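# Stamp each colored box on clipboard form, then reset

## Task

For every stamp, make one complete print that lies wholly inside the box on the clipboard's form whose color matches that stamp's cap. A self-inking stamp prints only when pressed down firmly and all the way. At the end the clipboard must lie flat and face up, entirely on the furniture surface where the green stamp first stood, resting on it directly with nothing hanging over the edge. Each stamp must stand upright again directly on the furniture at its own starting spot, not on the clipboard. A box is spoiled if that stamp's ink lands on the form outside the box, or if its print is smeared or doubled by more than a small slip or twist. Any other box that stray ink reaches is spoiled too; untouched boxes still count. Nothing else may be knocked over.

## Robot and tools

ROBOTS. Three identical i2rt Big YAM arms: arm1, arm2, arm3. Each has six joints, a five-finger right hand and a wrist camera. Foot poses (scene frame, m, quat wxyz), each foot facing its own +x: arm1 x=+0.530 y=-1.058 z=+0.830 (+0.176, +0.008, +0.000, -0.984); arm2 x=+0.082 y=+0.052 z=+0.947 (+0.969, -0.002, +0.004, +0.248); arm3 x=-0.602 y=+1.017 z=+0.858 (+0.321, +0.000, +0.000, -0.947). Reach is about 1.07 m from the joint-1 axis. Cameras: arm1_cam_wrist, arm2_cam_wrist, arm3_cam_wrist (on each wrist, little-finger side, angled about 30 degrees toward the thumb), and room_a, room_b fixed in the room. Images are 672x504.

FRAMES. One scene frame for everything: metres, origin on the floor, +z up. The hand point sits 0.045 m in front of the palm. In the hand's own axes, +z runs along straight fingers, +y points out of the palm, +x crosses the palm away from the thumb. Straight fingertips extend 0.06 to 0.07 m past the point. A wrist bracket on the little-finger side juts out up to 0.10 m and can strike things. With joints 1, 5, 6 at 0 and the hand level and forward, the palm faces down, thumb on the left; joint6 near -1.3 puts the camera on top with an upright picture.

move. Arguments: arm1, arm2, arm3 (each that robot's part, an object) and cameras. Omit a robot to leave its old command running. A part may contain:
- joints: a dict of absolute targets by name. joint1_rad -2.879..2.879 (base yaw, positive counter-clockwise from above); joint2_rad 0..3.141 (shoulder); joint3_rad 0..3.019 (elbow); joint4_rad -1.692..1.57 (hand pitch, positive lifts fingers); joint5_rad -1.57..1.57 (sideways, positive to arm's right); joint6_rad -2.094..2.094 (roll, positive clockwise seen from behind). Hand keys hand_little, hand_ring, hand_middle, hand_index, hand_thumb_bend: -1 closed to +1 open; hand_thumb_turn: +1 beside palm, -1 opposite the fingers; hand_force_limit -1..1 (about 0 to 10 N fingertip stop force, 15 N for thumb motors); hand_speed -0.96..1 (full speed from +0.48). These two are settings, not motions.
- target: one list of seven numbers [x, y, z, qw, qx, qy, qz], an absolute hand-point pose in the scene frame in metres plus a wxyz quaternion. The hand travels straight from its current hand_target toward it. With target, joints may hold only the hand keys above.
- speed: top path speed, 0.002..0.5 m/s (default 0.25), rotation capped at twice that in rad/s; only valid with target.
- min_time_s: 0.1..8 s, a floor on that arm's joint motion durations, used with joints.
cameras: list of names or ["all"]; [] for none. Unknown keys make a call invalid; out-of-range values get it refused, and a refusal cancels the remaining move, wait and finished_scene calls of that reply. All arms start together; all hand paths finish together, paced by the slowest. Paths last 0.5 to 10 s; any action is capped at 15 s. Hands lag, may overshoot speed near full stretch, and often settle a centimetre or more off. Paths do not avoid obstacles or other arms.

RESULTS. A line move names each arm sent motion with done or its worst status. joint_status and hand_status words: done, off_target (resting short, may still push), time_out (joints keep a nearby target and keep pushing; on_its_own lists them; send the reported position to relax), not_followed (a self/inter-arm clearance check withheld the command; "pose unreachable" for a target), limit_stop_at_motor_heat. An arm marked as last shown was not commanded; its lines are repeated. hand shows the hand pose, hand_target the pose the drive holds. hand_stopped_by gives six words for little, ring, middle, index, thumb_bend, thumb_turn: moving, target, force, stalled or fault. The *_load_n values are fingertip force in N, positive when pushed open; a lost grip shows as loads near 0. Joint velocities are rad/s, "within noise" when still. Joint torques may be offset and noisy. MOTOR HOT appears at 85 C; at 100 C the arm goes limp for 30 to 60 s. The pictures line lists image order.

GRIPPING. A finger motor starts only when its target changes by 0.002 or more, then stops at the target or when load hits hand_force_limit, and locks. To squeeze harder, raise hand_force_limit and send a more-closed target; to release, send a more-open one. For gentle grips use hand_speed -0.94 or slower. Scenes begin at hand_force_limit 0 and hand_speed -0.8. Thumb turned in front plus fingers can wrap objects 0.035 to 0.065 m thick; handles down to 0.025 m.

wait: seconds 0..10, plus optional cameras; nothing new is commanded.
zoom_image: camera (one of the five) and region [x0, y0, x1, y1] in pixels from the top-left, at most 504 by 504, on that camera's newest image.
show_instructions: no arguments; shows the reference pages.
finished_scene: scene = current scene number; irreversible, the result must hold without the robots.

AVOID. Robots pressing hard on each other (including a hand gripping another's fingers), hard hits on fixed or heavy things, dropping or flinging objects, pushing anything off the work area or to the floor, long stretched holds or pushing into unreachable poses (overheating), and excess force on fingers. Loose objects may occasionally get a small push.

Each tool is called after ">>>" as a command line: name --argument value for each argument, lists and objects as JSON in quotes; but a table of rows of numbers goes row by row, as --pt "numbers of a row", without its own name.

Reference images:

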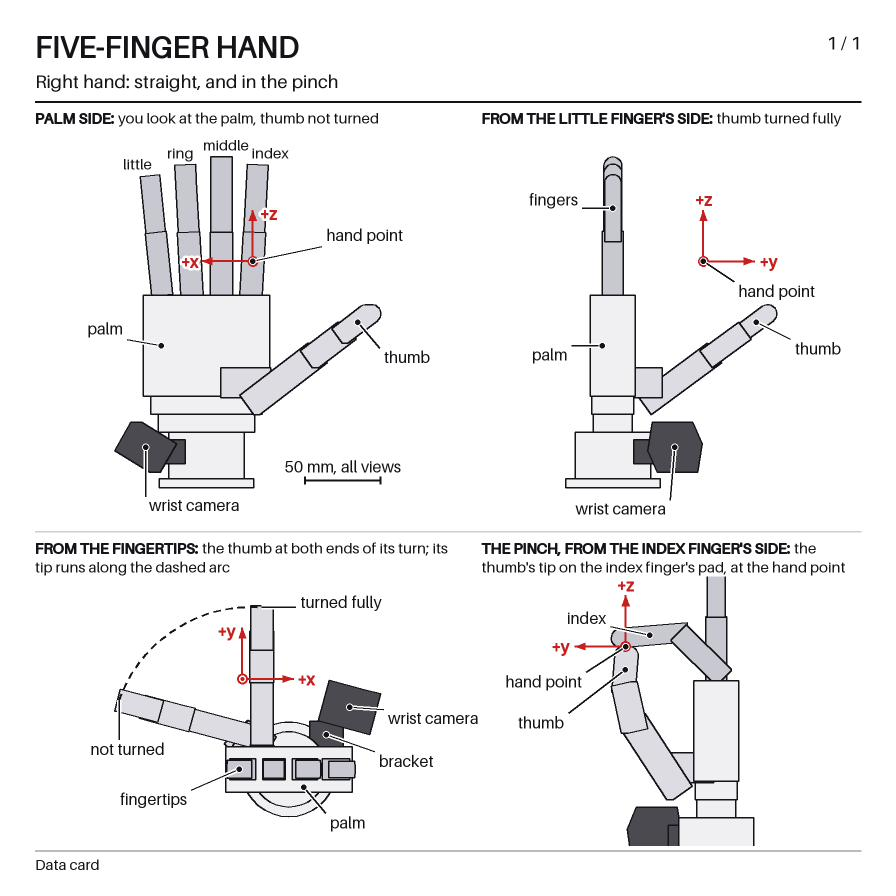

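## Session

>>> move

Scene clock: 0.00 s.
Joint torques (N m): no reading
Motor temperatures (°C): arm1=[29 23 26 24 24 24] | arm2=[26 26 27 23 26 26] | arm3=[28 27 29 23 26 27]
Heat: arm1: hottest joint1_rad 29 °C; arm2: hottest joint3_rad 27 °C; arm3: hottest joint3_rad 29 °C.
Joint velocities: within noise
arm1.joint_positions: joint1_rad=-0.771 joint2_rad=+0.603 joint3_rad=+1.424 joint4_rad=-1.624 joint5_rad=+0.051 joint6_rad=-0.801 hand_little=+1.000 hand_ring=+1.000 hand_middle=+1.000 hand_index=+1.000 hand_thumb_turn=+1.000 hand_thumb_bend=+1.000 hand_force_limit=+0.000 hand_speed=-0.800
arm1.joint_status: not commanded
arm1.hand_stopped_by: target,target,target,target,target,target
arm1.little_load_n: 0.0
arm1.ring_load_n: 0.0
arm1.middle_load_n: 0.5
arm1.index_load_n: 0.0
arm1.thumb_bend_load_n: 0.0
arm1.thumb_turn_load_n: 0.0
arm1.hand: x=+0.4003 y=-0.9697 z=+1.2722 quat_wxyz=(+0.367, -0.526, -0.766, +0.037) (m; scene frame)
arm1.hand_target: x=+0.4003 y=-0.9698 z=+1.2797 quat_wxyz=(+0.377, -0.524, -0.763, +0.039) (m; scene frame)
arm1.hand_status: not commanded
arm2.joint_positions: joint1_rad=+0.324 joint2_rad=+0.620 joint3_rad=+1.386 joint4_rad=-1.524 joint5_rad=-0.089 joint6_rad=-1.582 hand_little=+1.000 hand_ring=+1.000 hand_middle=+1.000 hand_index=+1.000 hand_thumb_turn=+1.000 hand_thumb_bend=+1.000 hand_force_limit=+0.000 hand_speed=-0.800
arm2.joint_status: not commanded
arm2.hand_stopped_by: target,target,target,target,target,target
arm2.little_load_n: 0.0
arm2.ring_load_n: 0.0
arm2.middle_load_n: 0.0
arm2.index_load_n: 0.0
arm2.thumb_bend_load_n: 0.0
arm2.thumb_turn_load_n: 0.0
arm2.hand: x=+0.2561 y=+0.1762 z=+1.4063 quat_wxyz=(-0.193, +0.833, +0.390, +0.343) (m; scene frame)
arm2.hand_target: x=+0.2562 y=+0.1762 z=+1.4181 quat_wxyz=(-0.198, +0.827, +0.388, +0.355) (m; scene frame)
arm2.hand_status: not commanded
arm3.joint_positions: joint1_rad=-0.880 joint2_rad=+0.621 joint3_rad=+1.361 joint4_rad=-1.625 joint5_rad=+0.145 joint6_rad=-1.401 hand_little=+1.000 hand_ring=+1.000 hand_middle=+1.000 hand_index=+1.000 hand_thumb_turn=+1.000 hand_thumb_bend=+1.000 hand_force_limit=+0.000 hand_speed=-0.800
arm3.joint_status: not commanded
arm3.hand_stopped_by: target,target,target,target,target,target
arm3.little_load_n: 0.0
arm3.ring_load_n: 0.0
arm3.middle_load_n: 0.0
arm3.index_load_n: 0.0
arm3.thumb_bend_load_n: 0.0
arm3.thumb_turn_load_n: 0.0
arm3.hand: x=-0.7465 y=+1.1345 z=+1.2960 quat_wxyz=(+0.333, -0.209, -0.916, -0.078) (m; scene frame)
arm3.hand_target: x=-0.7463 y=+1.1344 z=+1.3034 quat_wxyz=(+0.343, -0.209, -0.913, -0.078) (m; scene frame)
arm3.hand_status: not commanded
pictures: arm1_cam_wrist, arm2_cam_wrist, arm3_cam_wrist, room_a, room_b

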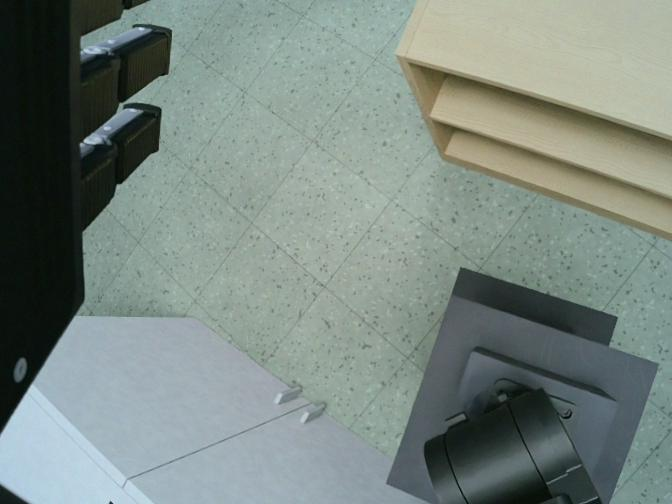

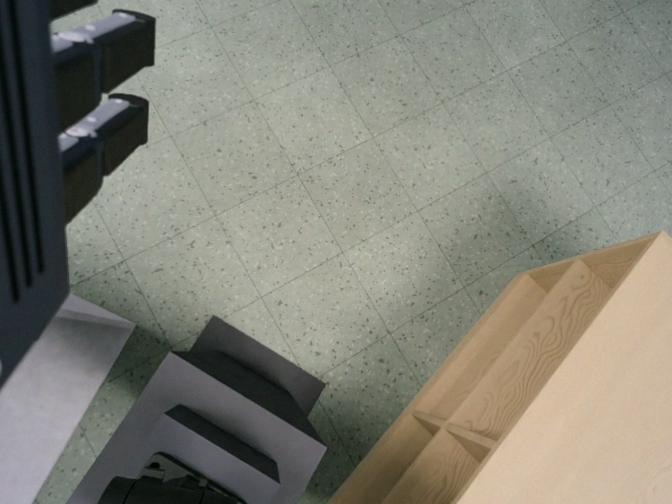

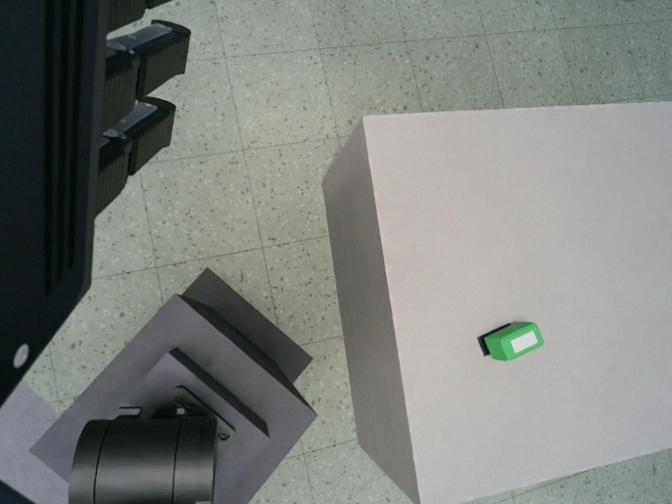

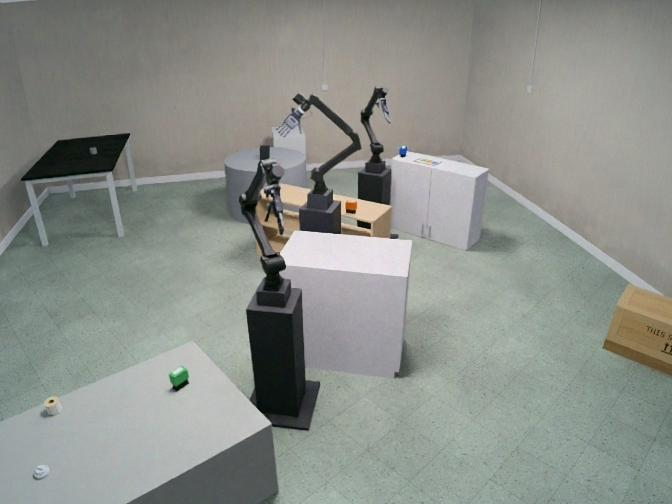

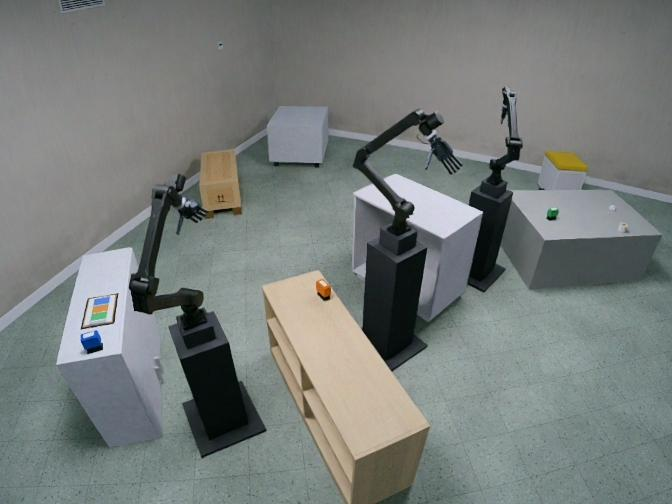

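>>> zoom_image --camera "room_b" --region '[50, 240, 190, 380]'

>>> zoom_image --camera "room_b" --region '[260, 240, 440, 400]'

>>> zoom_image --camera "room_b" --region '[500, 170, 672, 290]'

>>> zoom_image --camera "room_a" --region '[320, 130, 500, 260]'

>>> zoom_image --camera "arm3_cam_wrist" --region '[420, 280, 600, 410]'

>>> zoom_image --camera "room_a" --region '[0, 330, 300, 504]'

Scaled by 3.600 from the camera's 672x504 image, which has a finer 960x720 frame.

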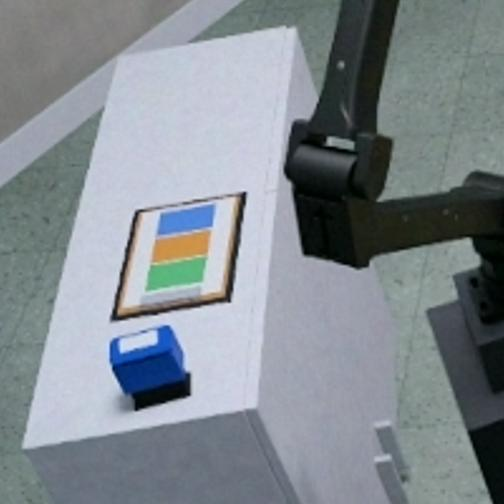

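Scaled by 2.800 from the camera's 672x504 image, which has a finer 960x720 frame.

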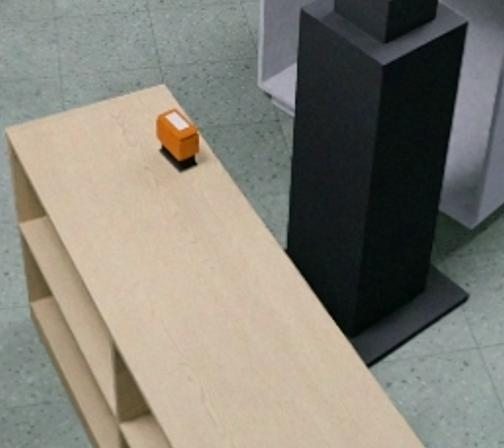

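Scaled by 2.930 from the camera's 672x504 image, which has a finer 960x720 frame.

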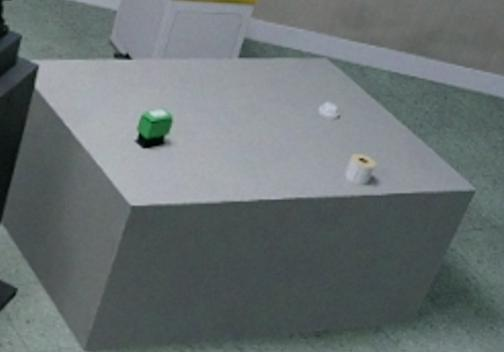

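Scaled by 2.800 from the camera's 672x504 image, which has a finer 960x720 frame.

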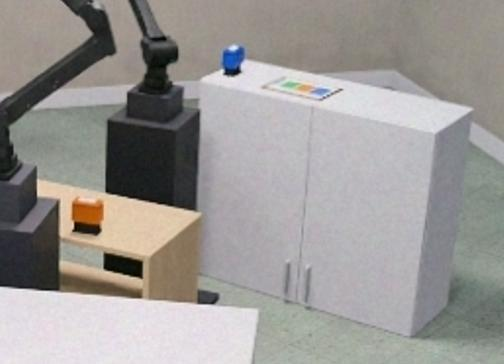

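Scaled by 2.800 from the camera's 672x504 image, which has a finer 960x720 frame.

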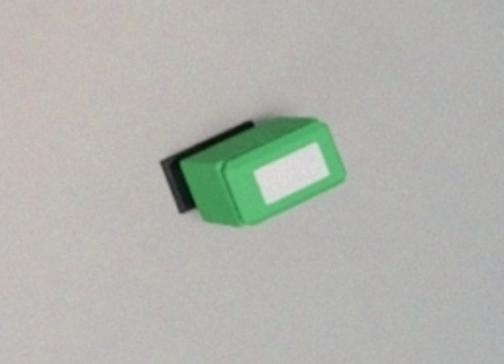

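Scaled by 1.680 from the camera's 672x504 image, which has a finer 960x720 frame.

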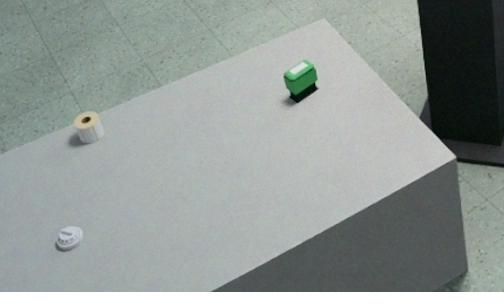

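>>> move --arm1 '{"joints": {"joint1_rad": 0.85, "joint2_rad": 1.0, "joint3_rad": 1.5}, "min_time_s": 3}' --arm2 '{"joints": {"joint1_rad": -1.72, "joint2_rad": 0.9, "joint3_rad": 1.5}, "min_time_s": 3}' --arm3 '{"joints": {"joint1_rad": -2.2, "joint2_rad": 1.0, "joint3_rad": 1.5}, "min_time_s": 3}' --cameras '["all"]'

Scene clock: 16.47 s.
Joint torques (N m): arm1=[0.67 -3.14 11.3 1.31 0.05 0.18] | arm2=[-1.67 -0.09 12.51 1.48 0.02 0.03] | arm3=[-0.32 -3.49 12.34 0.61 0.06 -0.02]
Motor temperatures (°C): arm1=[29 24 29 24 24 24] | arm2=[26 26 31 24 26 26] | arm3=[28 27 30 24 26 27]
Heat: arm1: hottest joint1_rad 29 °C; arm2: hottest joint3_rad 31 °C; arm3: hottest joint3_rad 30 °C.
move: arm1 done; arm2 done; arm3 done
Joint velocities: within noise
arm1.joint_positions: joint1_rad=+0.839 joint2_rad=+0.988 joint3_rad=+1.453 joint4_rad=-1.624 joint5_rad=+0.050 joint6_rad=-0.801 hand_little=+1.000 hand_ring=+1.000 hand_middle=+1.000 hand_index=+1.000 hand_thumb_turn=+1.000 hand_thumb_bend=+1.000 hand_force_limit=+0.000 hand_speed=-0.800
arm1.joint_status: all done
arm1.hand_stopped_by: target,target,target,target,target,target
arm1.little_load_n: 0.0
arm1.ring_load_n: 0.0
arm1.middle_load_n: 0.0
arm1.index_load_n: 0.0
arm1.thumb_bend_load_n: 0.0
arm1.thumb_turn_load_n: 0.0
arm1.hand: x=+0.3981 y=-1.2885 z=+1.2122 quat_wxyz=(+0.126, +0.199, -0.959, +0.157) (m; scene frame)
arm1.hand_target: x=+0.3971 y=-1.2978 z=+1.2278 quat_wxyz=(+0.136, +0.203, -0.954, +0.173) (m; scene frame)
arm1.hand_status: not commanded
arm2.joint_positions: joint1_rad=-1.707 joint2_rad=+0.893 joint3_rad=+1.442 joint4_rad=-1.524 joint5_rad=-0.089 joint6_rad=-1.582 hand_little=+1.000 hand_ring=+1.000 hand_middle=+1.000 hand_index=+1.000 hand_thumb_turn=+1.000 hand_thumb_bend=+1.000 hand_force_limit=+0.000 hand_speed=-0.800
arm2.joint_status: all done
arm2.hand_stopped_by: target,target,target,target,target,target
arm2.little_load_n: 0.0
arm2.ring_load_n: 0.0
arm2.middle_load_n: 0.0
arm2.index_load_n: 0.0
arm2.thumb_bend_load_n: 0.0
arm2.thumb_turn_load_n: 0.0
arm2.hand: x=+0.1483 y=-0.2333 z=+1.3725 quat_wxyz=(+0.136, +0.798, -0.525, +0.264) (m; scene frame)
arm2.hand_target: x=+0.1464 y=-0.2390 z=+1.3980 quat_wxyz=(+0.154, +0.788, -0.524, +0.285) (m; scene frame)
arm2.hand_status: not commanded
arm3.joint_positions: joint1_rad=-2.190 joint2_rad=+0.988 joint3_rad=+1.462 joint4_rad=-1.625 joint5_rad=+0.145 joint6_rad=-1.401 hand_little=+1.000 hand_ring=+1.000 hand_middle=+1.000 hand_index=+1.000 hand_thumb_turn=+1.000 hand_thumb_bend=+1.000 hand_force_limit=+0.000 hand_speed=-0.800
arm3.joint_status: all done
arm3.hand_stopped_by: target,target,target,target,target,target
arm3.little_load_n: 0.0
arm3.ring_load_n: 0.0
arm3.middle_load_n: 0.0
arm3.index_load_n: 0.0
arm3.thumb_bend_load_n: 0.0
arm3.thumb_turn_load_n: 0.0
arm3.hand: x=-0.5290 y=+1.2977 z=+1.2636 quat_wxyz=(+0.116, -0.745, -0.630, -0.186) (m; scene frame)
arm3.hand_target: x=-0.5263 y=+1.3037 z=+1.2765 quat_wxyz=(+0.126, -0.746, -0.623, -0.196) (m; scene frame)
arm3.hand_status: not commanded
pictures: arm1_cam_wrist, arm2_cam_wrist, arm3_cam_wrist, room_a, room_b
camera_calibration:
arm1_cam_wrist: T_world_to_cam=[[-0.594594, 0.787788, -0.160773, 1.44414], [0.76555, 0.615823, 0.186268, 0.258761], [0.245747, -0.0123257, -0.969256, 1.17395], [0, 0, 0, 1]] pos_world=[0.372086, -1.28255, 1.32183]
arm2_cam_wrist: T_world_to_cam=[[-0.815871, -0.565675, 0.119859, -0.180915], [-0.57279, 0.819013, -0.0336054, 0.320845], [-0.0791561, -0.0960715, -0.992222, 1.4639], [0, 0, 0, 1]] pos_world=[0.152051, -0.224476, 1.48499]
arm3_cam_wrist: T_world_to_cam=[[0.970221, 0.115075, 0.213138, 0.0871172], [0.0845272, -0.985474, 0.147293, 1.13742], [0.226992, -0.124891, -0.965855, 1.61507], [0, 0, 0, 1]] pos_world=[-0.547275, 1.31258, 1.37382]

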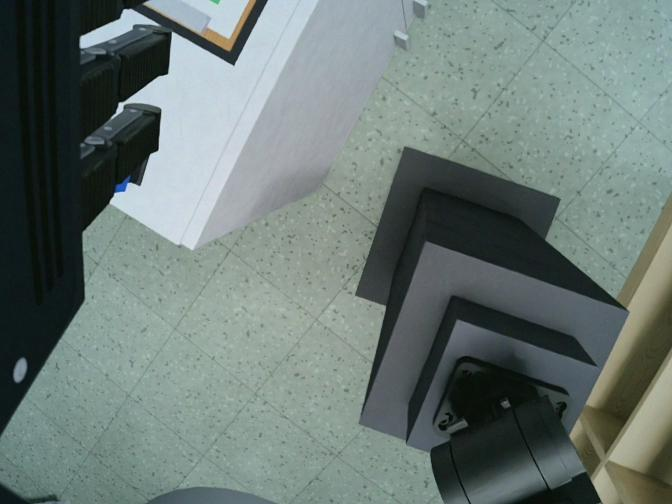

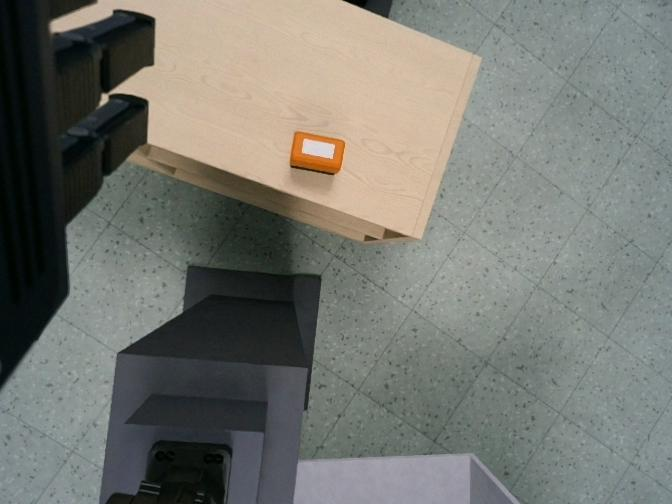

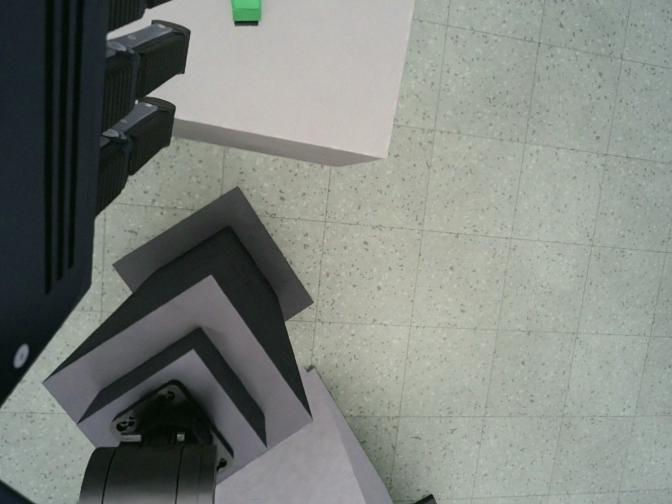

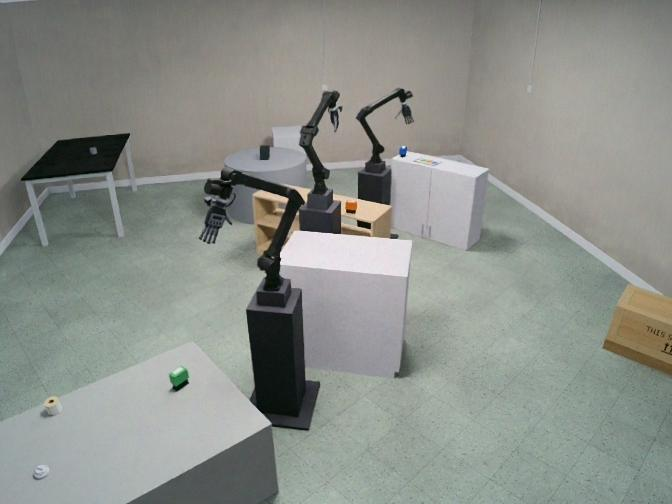

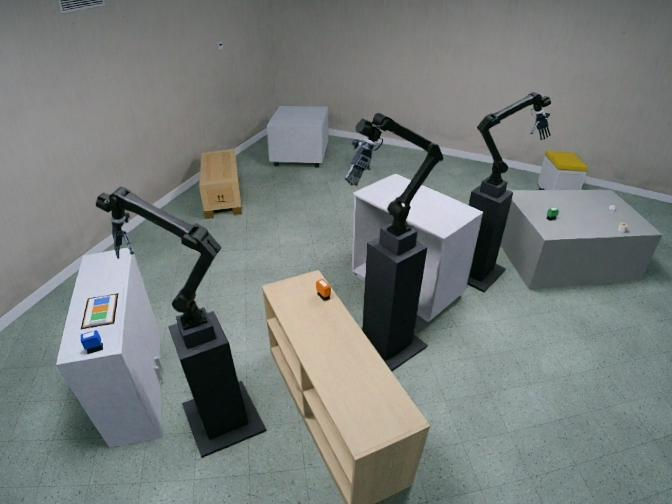

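>>> move --arm1 '{"joints": {"joint1_rad": 0.75, "joint2_rad": 1.45, "joint3_rad": 1.9}, "min_time_s": 3}' --arm2 '{"joints": {"joint1_rad": -1.72, "joint2_rad": 1.3, "joint3_rad": 1.8}, "min_time_s": 3}' --arm3 '{"joints": {"joint1_rad": -2.3, "joint2_rad": 1.4, "joint3_rad": 1.85}, "min_time_s": 3}' --cameras '["all"]'

Scene clock: 21.10 s.
Joint torques (N m): arm1=[-1.2 -10.58 11.45 1.14 0.05 0.15] | arm2=[-2.02 -5.42 12.9 1.31 0.06 0.02] | arm3=[-0.32 -9.64 12.48 0.54 0.06 -0.02]
Motor temperatures (°C): arm1=[29 24 30 24 24 24] | arm2=[26 26 32 24 26 26] | arm3=[28 27 31 24 26 27]
Heat: arm1: hottest joint3_rad 30 °C; arm2: hottest joint3_rad 32 °C; arm3: hottest joint3_rad 31 °C.
move: arm1 done; arm2 done; arm3 done
Joint velocities: within noise
arm1.joint_positions: joint1_rad=+0.762 joint2_rad=+1.430 joint3_rad=+1.853 joint4_rad=-1.624 joint5_rad=+0.050 joint6_rad=-0.801 hand_little=+1.000 hand_ring=+1.000 hand_middle=+1.000 hand_index=+1.000 hand_thumb_turn=+1.000 hand_thumb_bend=+1.000 hand_force_limit=+0.000 hand_speed=-0.800
arm1.joint_status: all done
arm1.hand_stopped_by: target,target,target,target,target,target
arm1.little_load_n: 0.0
arm1.ring_load_n: 0.0
arm1.middle_load_n: 0.0
arm1.index_load_n: 0.0
arm1.thumb_bend_load_n: 0.0
arm1.thumb_turn_load_n: 0.0
arm1.hand: x=+0.3094 y=-1.4229 z=+1.2249 quat_wxyz=(+0.120, +0.163, -0.970, +0.134) (m; scene frame)
arm1.hand_target: x=+0.2995 y=-1.4308 z=+1.2350 quat_wxyz=(+0.130, +0.157, -0.968, +0.145) (m; scene frame)
arm1.hand_status: not commanded
arm2.joint_positions: joint1_rad=-1.707 joint2_rad=+1.293 joint3_rad=+1.740 joint4_rad=-1.524 joint5_rad=-0.089 joint6_rad=-1.582 hand_little=+1.000 hand_ring=+1.000 hand_middle=+1.000 hand_index=+1.000 hand_thumb_turn=+1.000 hand_thumb_bend=+1.000 hand_force_limit=+0.000 hand_speed=-0.800
arm2.joint_status: all done
arm2.hand_stopped_by: target,target,target,target,target,target
arm2.little_load_n: 0.0
arm2.ring_load_n: 0.0
arm2.middle_load_n: 0.0
arm2.index_load_n: 0.0
arm2.thumb_bend_load_n: 0.0
arm2.thumb_turn_load_n: 0.0
arm2.hand: x=+0.1981 y=-0.3632 z=+1.3727 quat_wxyz=(+0.108, +0.808, -0.534, +0.224) (m; scene frame)
arm2.hand_target: x=+0.1955 y=-0.3723 z=+1.3973 quat_wxyz=(+0.126, +0.799, -0.534, +0.246) (m; scene frame)
arm2.hand_status: not commanded
arm3.joint_positions: joint1_rad=-2.290 joint2_rad=+1.382 joint3_rad=+1.811 joint4_rad=-1.625 joint5_rad=+0.145 joint6_rad=-1.401 hand_little=+1.000 hand_ring=+1.000 hand_middle=+1.000 hand_index=+1.000 hand_thumb_turn=+1.000 hand_thumb_bend=+1.000 hand_force_limit=+0.000 hand_speed=-0.800
arm3.joint_status: all done
arm3.hand_stopped_by: target,target,target,target,target,target
arm3.little_load_n: 0.0
arm3.ring_load_n: 0.0
arm3.middle_load_n: 0.0
arm3.index_load_n: 0.0
arm3.thumb_bend_load_n: 0.0
arm3.thumb_turn_load_n: 0.0
arm3.hand: x=-0.4919 y=+1.4320 z=+1.2768 quat_wxyz=(+0.090, -0.778, -0.596, -0.177) (m; scene frame)
arm3.hand_target: x=-0.4869 y=+1.4405 z=+1.2852 quat_wxyz=(+0.098, -0.780, -0.590, -0.185) (m; scene frame)
arm3.hand_status: not commanded
pictures: arm1_cam_wrist, arm2_cam_wrist, arm3_cam_wrist, room_a, room_b
camera_calibration:
arm1_cam_wrist: T_world_to_cam=[[-0.529314, 0.837164, -0.137779, 1.52129], [0.806966, 0.54691, 0.222924, 0.25132], [0.261976, 0.00681405, -0.96505, 1.22348], [0, 0, 0, 1]] pos_world=[0.281913, -1.41936, 1.3343]
arm2_cam_wrist: T_world_to_cam=[[-0.812449, -0.575163, 0.0954687, -0.184427], [-0.571591, 0.818035, 0.0640474, 0.321038], [-0.114934, -0.00253385, -0.99337, 1.49819], [0, 0, 0, 1]] pos_world=[0.205859, -0.3649, 1.4853]
arm3_cam_wrist: T_world_to_cam=[[0.977462, 0.0269655, 0.209385, 0.167423], [-0.0137309, -0.981589, 0.190513, 1.15565], [0.210667, -0.189094, -0.959095, 1.71153], [0, 0, 0, 1]] pos_world=[-0.508343, 1.4535, 1.3863]

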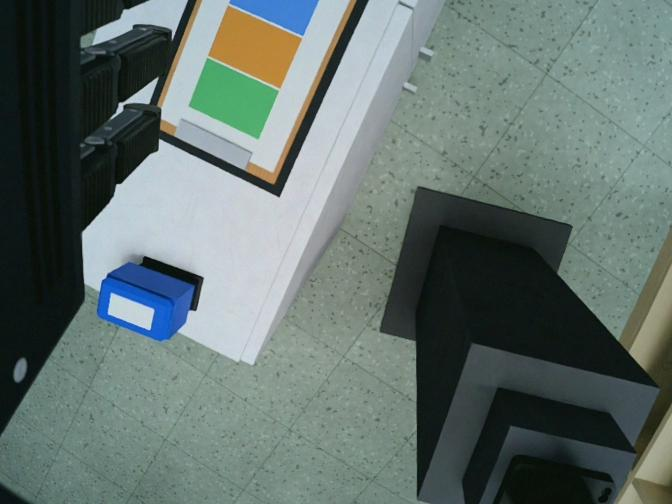

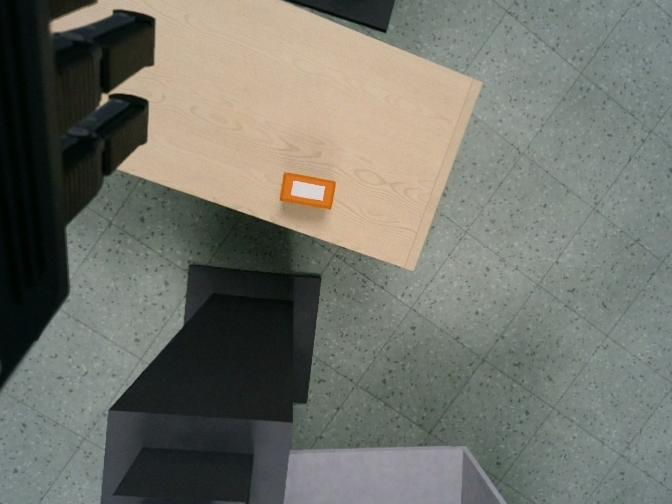

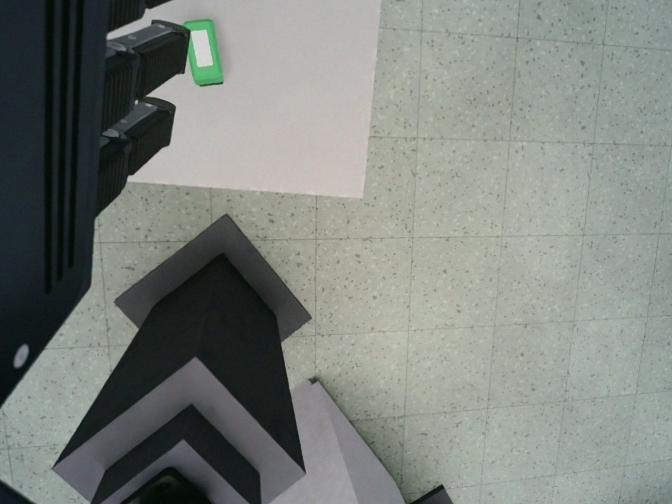

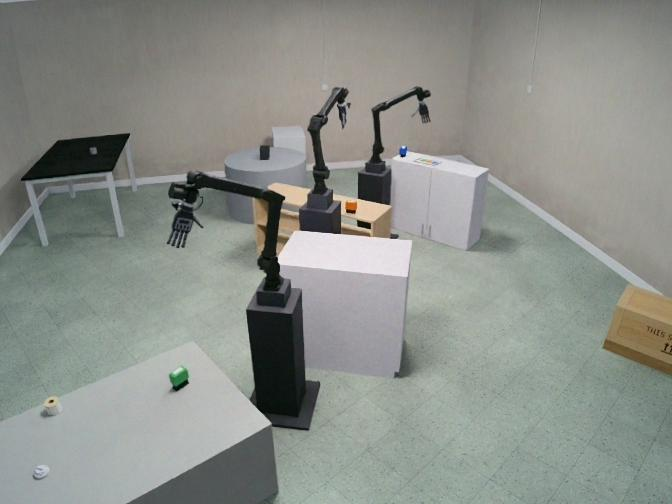

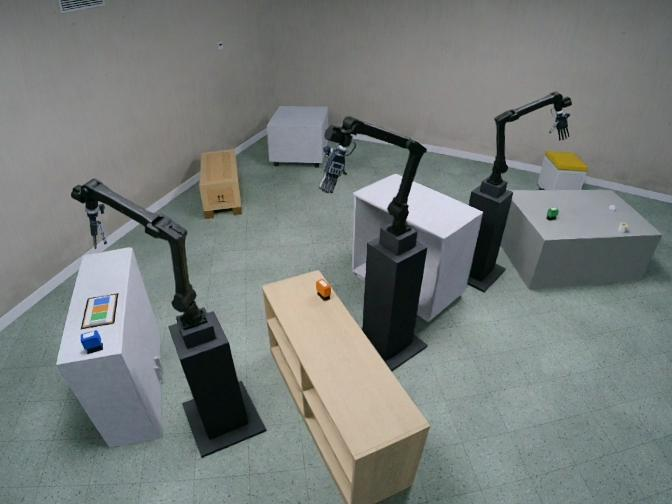

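>>> zoom_image --camera "arm2_cam_wrist" --region '[260, 150, 360, 230]'

>>> zoom_image --camera "arm1_cam_wrist" --region '[80, 0, 400, 360]'

>>> zoom_image --camera "arm3_cam_wrist" --region '[150, 0, 270, 110]'

Scaled by 5.040 from the camera's 672x504 image, which has a finer 960x720 frame.

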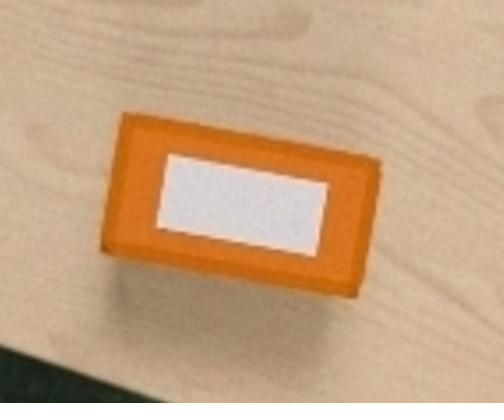

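Scaled by 1.400 from the camera's 672x504 image, which has a finer 960x720 frame.

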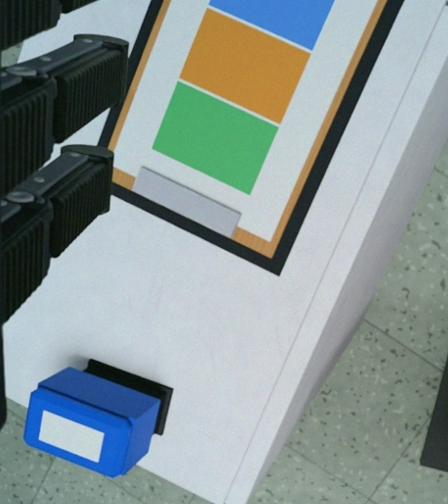

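Scaled by 4.200 from the camera's 672x504 image, which has a finer 960x720 frame.

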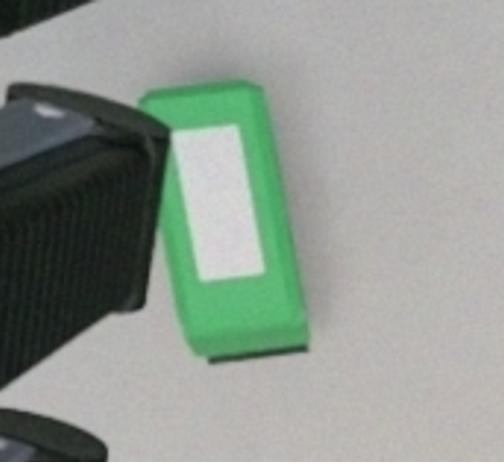

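>>> move --arm1 '{"target": [0.42, -1.60, 1.2, 0.1766, 0.5154, -0.8099, 0.2174], "speed": 0.15}' --arm2 '{"target": [0.22, -0.44, 1.0, 0.1199, 0.6931, -0.6642, 0.2531], "speed": 0.15}' --arm3 '{"target": [-0.55, 1.62, 1.0, -0.2278, 0.7769, 0.5639, 0.1630], "speed": 0.15}' --cameras '["arm1_cam_wrist", "arm2_cam_wrist", "arm3_cam_wrist"]'

Scene clock: 76.73 s.
Joint torques (N m): arm1=[1.14 -12.28 8.24 2.02 -0.13 0.04] | arm2=[-1.03 -8 7.51 1.99 0.23 0.19] | arm3=[1.26 -15.15 10.1 1.17 -0.13 0.11]
Motor temperatures (°C): arm1=[29 25 36 24 24 24] | arm2=[26 26 41 24 26 26] | arm3=[28 27 34 23 26 27]
Heat: arm1: hottest joint3_rad 36 °C; arm2: hottest joint3_rad 41 °C; arm3: hottest joint3_rad 34 °C.
move: arm1 off_target; arm2 done; arm3 off_target
Joint velocities: within noise
arm1.joint_positions: joint1_rad=+1.114 joint2_rad=+1.520 joint3_rad=+1.844 joint4_rad=-1.316 joint5_rad=+0.027 joint6_rad=-1.228 hand_little=+1.000 hand_ring=+1.000 hand_middle=+1.000 hand_index=+1.000 hand_thumb_turn=+1.000 hand_thumb_bend=+1.000 hand_force_limit=+0.000 hand_speed=-0.800
arm1.joint_status: not commanded
arm1.hand_stopped_by: target,target,target,target,target,target
arm1.little_load_n: 0.0
arm1.ring_load_n: 0.0
arm1.middle_load_n: 0.0
arm1.index_load_n: 0.0
arm1.thumb_bend_load_n: 0.0
arm1.thumb_turn_load_n: 0.0
arm1.hand: x=+0.4164 y=-1.5881 z=+1.2097 quat_wxyz=(+0.179, +0.506, -0.815, +0.219) (m; scene frame)
arm1.hand_target: x=+0.4201 y=-1.5995 z=+1.2000 quat_wxyz=(+0.177, +0.515, -0.810, +0.217) (m; scene frame)
arm1.hand_status: off_target (0.016 m and 1.3 deg from the pose sent, 0.210 m and 46.1 deg at the start)
arm2.joint_positions: joint1_rad=-1.707 joint2_rad=+1.552 joint3_rad=+0.988 joint4_rad=-0.455 joint5_rad=-0.012 joint6_rad=-1.258 hand_little=+1.000 hand_ring=+1.000 hand_middle=+1.000 hand_index=+1.000 hand_thumb_turn=+1.000 hand_thumb_bend=+1.000 hand_force_limit=+0.000 hand_speed=-0.800
arm2.joint_status: not commanded
arm2.hand_stopped_by: target,target,target,target,target,target
arm2.little_load_n: 0.0
arm2.ring_load_n: 0.0
arm2.middle_load_n: 0.0
arm2.index_load_n: 0.0
arm2.thumb_bend_load_n: 0.0
arm2.thumb_turn_load_n: 0.0
arm2.hand: x=+0.2203 y=-0.4366 z=+1.0013 quat_wxyz=(+0.117, +0.700, -0.660, +0.248) (m; scene frame)
arm2.hand_target: x=+0.2199 y=-0.4400 z=+1.0001 quat_wxyz=(+0.120, +0.693, -0.664, +0.253) (m; scene frame)
arm2.hand_status: done (0.004 m and 1.1 deg from the pose sent, 0.381 m and 20.2 deg at the start)
arm3.joint_positions: joint1_rad=-2.241 joint2_rad=+1.661 joint3_rad=+1.401 joint4_rad=-0.738 joint5_rad=-0.006 joint6_rad=-1.274 hand_little=+1.000 hand_ring=+1.000 hand_middle=+1.000 hand_index=+1.000 hand_thumb_turn=+1.000 hand_thumb_bend=+1.000 hand_force_limit=+0.000 hand_speed=-0.800
arm3.joint_status: not commanded
arm3.hand_stopped_by: target,target,target,target,target,target
arm3.little_load_n: 0.0
arm3.ring_load_n: 0.0
arm3.middle_load_n: -0.5
arm3.index_load_n: 0.0
arm3.thumb_bend_load_n: 0.0
arm3.thumb_turn_load_n: 0.0
arm3.hand: x=-0.5434 y=+1.6146 z=+1.0099 quat_wxyz=(+0.227, -0.775, -0.565, -0.168) (m; scene frame)
arm3.hand_target: x=-0.5500 y=+1.6196 z=+1.0000 quat_wxyz=(+0.228, -0.777, -0.564, -0.163) (m; scene frame)
arm3.hand_status: off_target (0.013 m and 0.6 deg from the pose sent, 0.340 m and 16.3 deg at the start)
pictures: arm1_cam_wrist, arm2_cam_wrist, arm3_cam_wrist
camera_calibration:
arm1_cam_wrist: T_world_to_cam=[[-0.970006, 0.238664, -0.0461258, 0.836281], [0.239688, 0.970682, -0.0180305, 1.45929], [0.0404702, -0.0285455, -0.998773, 1.25882], [0, 0, 0, 1]] pos_world=[0.410478, -1.58017, 1.32216]
arm2_cam_wrist: T_world_to_cam=[[-0.956998, -0.290067, 0.00403553, 0.0747755], [-0.290001, 0.956949, 0.0121654, 0.468288], [-0.00739056, 0.0104719, -0.999918, 1.12022], [0, 0, 0, 1]] pos_world=[0.215643, -0.438168, 1.11413]
arm3_cam_wrist: T_world_to_cam=[[0.999528, 0.00604482, 0.0301327, 0.495485], [0.00670425, -0.999739, -0.0218316, 1.63988], [0.0299929, 0.0220233, -0.999307, 1.10241], [0, 0, 0, 1]] pos_world=[-0.539309, 1.61218, 1.12252]

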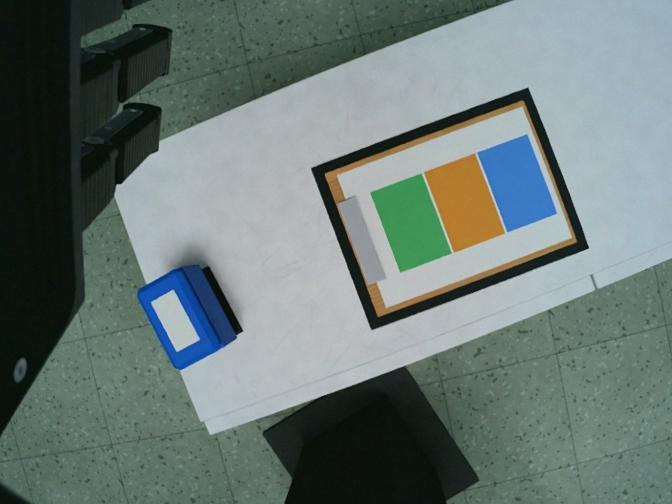

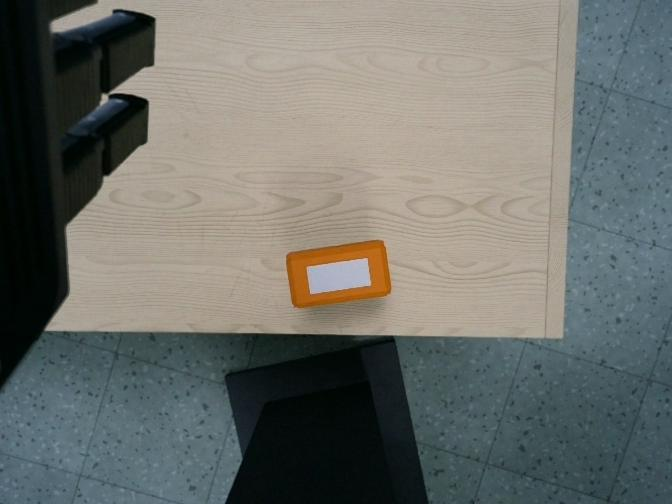

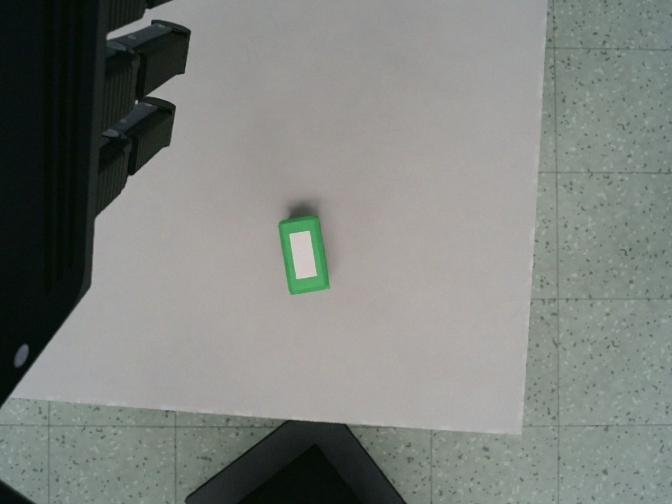

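>>> zoom_image --camera "arm1_cam_wrist" --region '[120, 240, 270, 390]'

>>> zoom_image --camera "arm1_cam_wrist" --region '[290, 70, 610, 350]'

>>> zoom_image --camera "arm3_cam_wrist" --region '[240, 190, 370, 320]'

>>> zoom_image --camera "arm2_cam_wrist" --region '[260, 210, 420, 340]'

Scaled by 3.360 from the camera's 672x504 image, which has a finer 960x720 frame.

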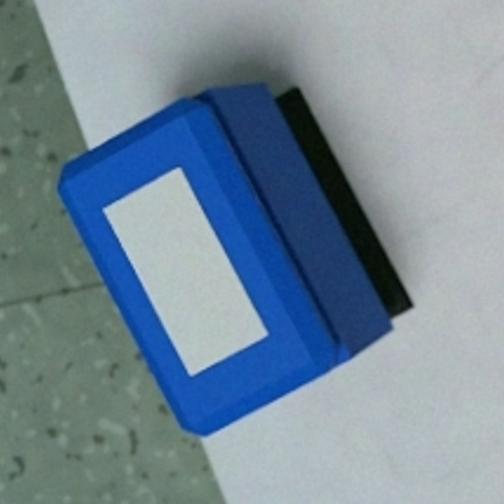

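Scaled by 1.575 from the camera's 672x504 image, which has a finer 960x720 frame.

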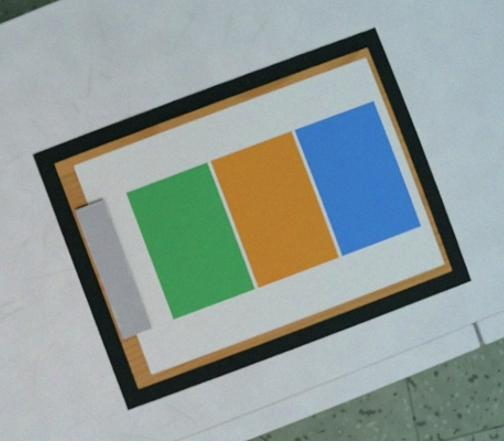

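Scaled by 3.877 from the camera's 672x504 image, which has a finer 960x720 frame.

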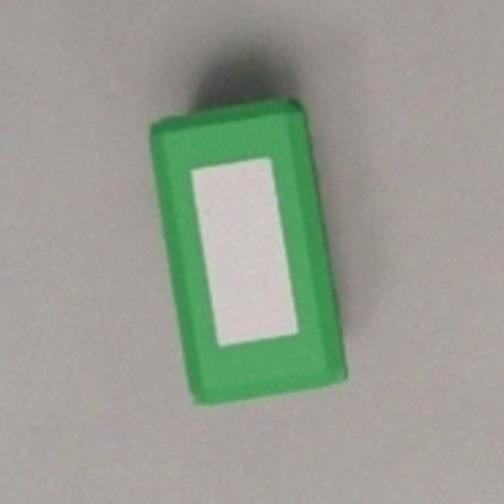

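Scaled by 3.150 from the camera's 672x504 image, which has a finer 960x720 frame.

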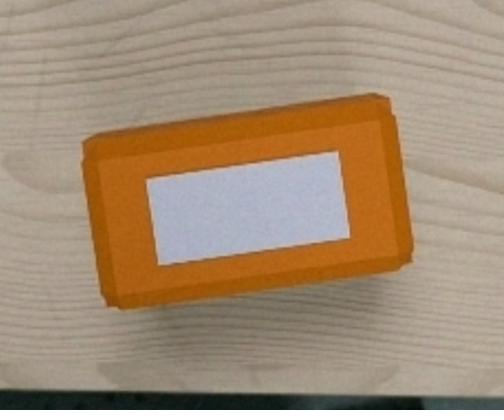

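>>> move --arm1 '{"joints": {"joint6_rad": 1.4}, "min_time_s": 3}' --cameras '[]'

>>> move --arm1 '{"target": [0.610, -1.578, 0.96, 0, 0.6143, 0.7891, 0], "speed": 0.12}' --cameras '["arm1_cam_wrist", "room_a", "room_b"]'

Scene clock: 91.13 s.
Joint torques (N m): arm1=[1.08 -12.63 8.21 2.1 -0.15 0.31] | arm2=[-1.03 -8.12 7.58 1.84 0.26 0.18] | arm3=[1.26 -15.27 10.14 1.17 -0.14 0.1]
Motor temperatures (°C): arm1=[29 26 38 24 24 24] | arm2=[26 26 39 24 26 26] | arm3=[28 29 34 24 26 27]
Heat: arm1: hottest joint3_rad 38 °C; arm2: hottest joint3_rad 39 °C; arm3: hottest joint3_rad 34 °C.
move: arm1 done
Joint velocities: within noise
arm1.joint_positions: joint1_rad=+1.114 joint2_rad=+1.520 joint3_rad=+1.844 joint4_rad=-1.316 joint5_rad=+0.027 joint6_rad=+1.388 hand_little=+1.000 hand_ring=+1.000 hand_middle=+1.000 hand_index=+1.000 hand_thumb_turn=+1.000 hand_thumb_bend=+1.000 hand_force_limit=+0.000 hand_speed=-0.800
arm1.joint_status: all done
arm1.hand_stopped_by: target,target,target,target,target,target
arm1.little_load_n: 0.0
arm1.ring_load_n: 0.0
arm1.middle_load_n: 0.0
arm1.index_load_n: 0.0
arm1.thumb_bend_load_n: 0.0
arm1.thumb_turn_load_n: 0.0
arm1.hand: x=+0.5203 y=-1.6584 z=+1.2463 quat_wxyz=(-0.165, -0.655, -0.700, +0.230) (m; scene frame)
arm1.hand_target: x=+0.5249 y=-1.6693 z=+1.2365 quat_wxyz=(-0.167, -0.657, -0.700, +0.225) (m; scene frame)
arm1.hand_status: not commanded
arm2, arm3: as last shown
arm3.middle_load_n: 0.0
pictures: none
No camera images: "cameras" was empty.

Scene clock: 94.30 s.
Joint torques (N m): arm1=[1.55 -13.92 6.95 0.79 -0.19 0.05] | arm2=[-0.79 -8.35 7.53 1.84 0.3 0.2] | arm3=[1.32 -15.27 10.15 1.18 -0.14 0.1]
Motor temperatures (°C): arm1=[29 26 38 24 24 24] | arm2=[26 26 39 24 26 26] | arm3=[28 29 34 24 26 27]
Heat: arm1: hottest joint3_rad 38 °C; arm2: hottest joint3_rad 39 °C; arm3: hottest joint3_rad 34 °C.
move: arm1 off_target
Joint velocities: within noise
arm1.joint_positions: joint1_rad=+1.246 joint2_rad=+1.670 joint3_rad=+1.434 joint4_rad=-1.316 joint5_rad=+0.019 joint6_rad=+1.374 hand_little=+1.000 hand_ring=+1.000 hand_middle=+1.000 hand_index=+1.000 hand_thumb_turn=+1.000 hand_thumb_bend=+1.000 hand_force_limit=+0.000 hand_speed=-0.800
arm1.joint_status: not commanded
arm1.hand_stopped_by: target,target,target,target,target,target
arm1.little_load_n: 0.0
arm1.ring_load_n: -0.5
arm1.middle_load_n: 0.0
arm1.index_load_n: 0.0
arm1.thumb_bend_load_n: 0.0
arm1.thumb_turn_load_n: 0.0
arm1.hand: x=+0.6034 y=-1.5784 z=+0.9722 quat_wxyz=(-0.005, -0.623, -0.782, +0.007) (m; scene frame)
arm1.hand_target: x=+0.6099 y=-1.5777 z=+0.9602 quat_wxyz=(+0.000, -0.614, -0.789, +0.000) (m; scene frame)
arm1.hand_status: off_target (0.014 m and 1.7 deg from the pose sent, 0.311 m and 34.5 deg at the start)
arm2, arm3: as last shown
pictures: arm1_cam_wrist, room_a, room_b
camera_calibration:
arm1_cam_wrist: T_world_to_cam=[[0.906294, 0.422443, 0.0131494, 0.104718], [0.349831, -0.767248, 0.537539, -1.94891], [0.237169, -0.482569, -0.843136, 0.0276557], [0, 0, 0, 1]] pos_world=[0.580325, -1.52619, 1.06956]

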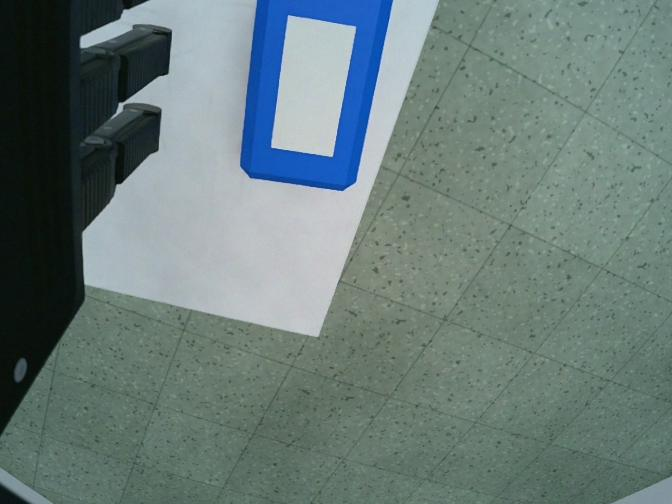

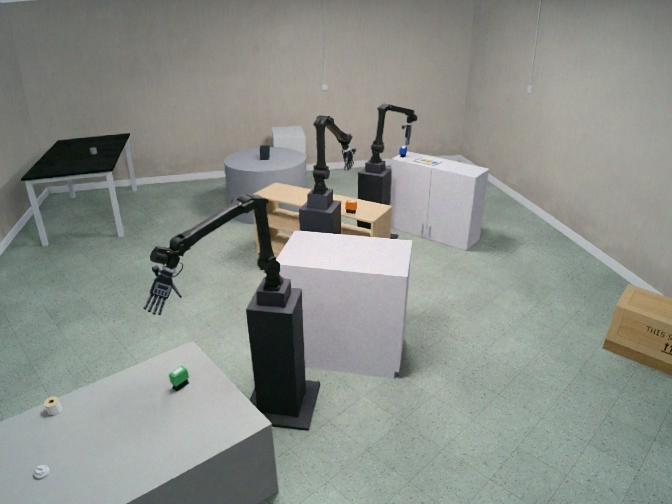

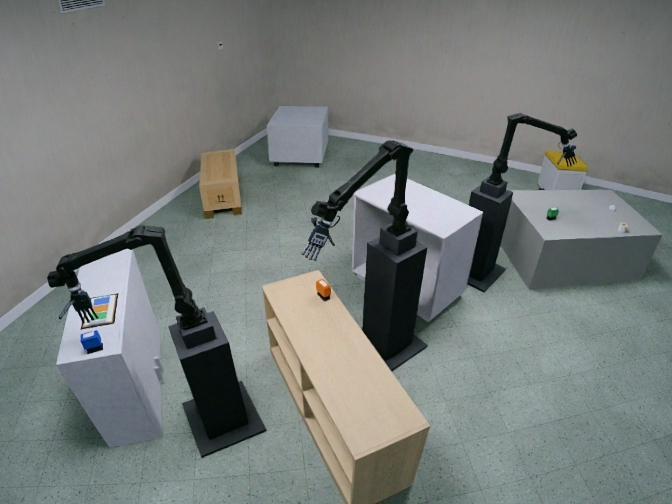

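>>> move --arm1 '{"target": [0.626, -1.592, 0.905, 0, 0.6143, 0.7891, 0], "speed": 0.1}' --cameras '["arm1_cam_wrist"]'

Scene clock: 99.47 s.
Joint torques (N m): arm1=[0.91 -14.33 6.78 0.81 -0.17 0.25] | arm2=[-1.32 -8.18 7.54 1.95 0.28 0.14] | arm3=[1.32 -15.27 10.14 1.17 -0.13 0.1]
Motor temperatures (°C): arm1=[29 26 37 24 24 24] | arm2=[26 27 39 24 26 26] | arm3=[28 29 34 24 26 27]
Heat: arm1: hottest joint3_rad 37 °C; arm2: hottest joint3_rad 39 °C; arm3: hottest joint3_rad 34 °C.
move: arm1 off_target
Joint velocities: within noise
arm1.joint_positions: joint1_rad=+1.274 joint2_rad=+1.751 joint3_rad=+1.392 joint4_rad=-1.196 joint5_rad=+0.019 joint6_rad=+1.378 hand_little=+1.000 hand_ring=+1.000 hand_middle=+1.000 hand_index=+1.000 hand_thumb_turn=+1.000 hand_thumb_bend=+1.000 hand_force_limit=+0.000 hand_speed=-0.800
arm1.joint_status: not commanded
arm1.hand_stopped_by: target,target,target,target,target,target
arm1.little_load_n: 0.0
arm1.ring_load_n: 0.0
arm1.middle_load_n: 0.0
arm1.index_load_n: 0.0
arm1.thumb_bend_load_n: 0.0
arm1.thumb_turn_load_n: 0.0
arm1.hand: x=+0.6196 y=-1.5910 z=+0.9175 quat_wxyz=(-0.004, -0.614, -0.789, +0.006) (m; scene frame)
arm1.hand_target: x=+0.6259 y=-1.5916 z=+0.9051 quat_wxyz=(+0.000, -0.614, -0.789, +0.000) (m; scene frame)
arm1.hand_status: off_target (0.014 m and 0.8 deg from the pose sent, 0.072 m and 1.7 deg at the start)
arm2, arm3: as last shown
arm2.thumb_turn_load_n: -0.5
pictures: arm1_cam_wrist
camera_calibration:
arm1_cam_wrist: T_world_to_cam=[[0.895869, 0.44408, 0.0145867, 0.135698], [0.36824, -0.760442, 0.534908, -1.93299], [0.248634, -0.473836, -0.844784, -0.0201733], [0, 0, 0, 1]] pos_world=[0.595253, -1.53975, 1.01495]

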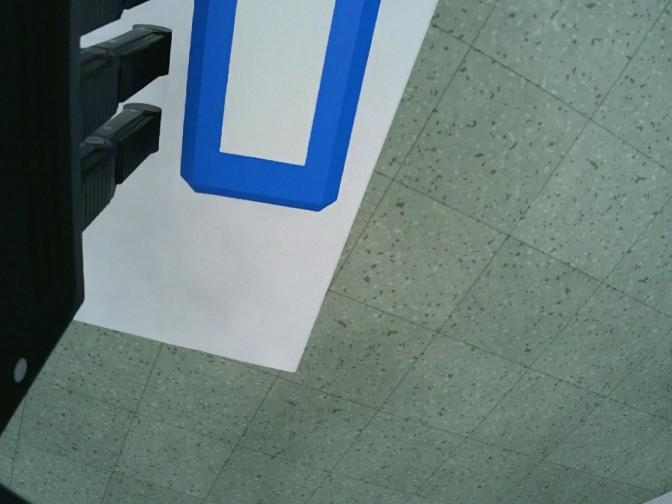

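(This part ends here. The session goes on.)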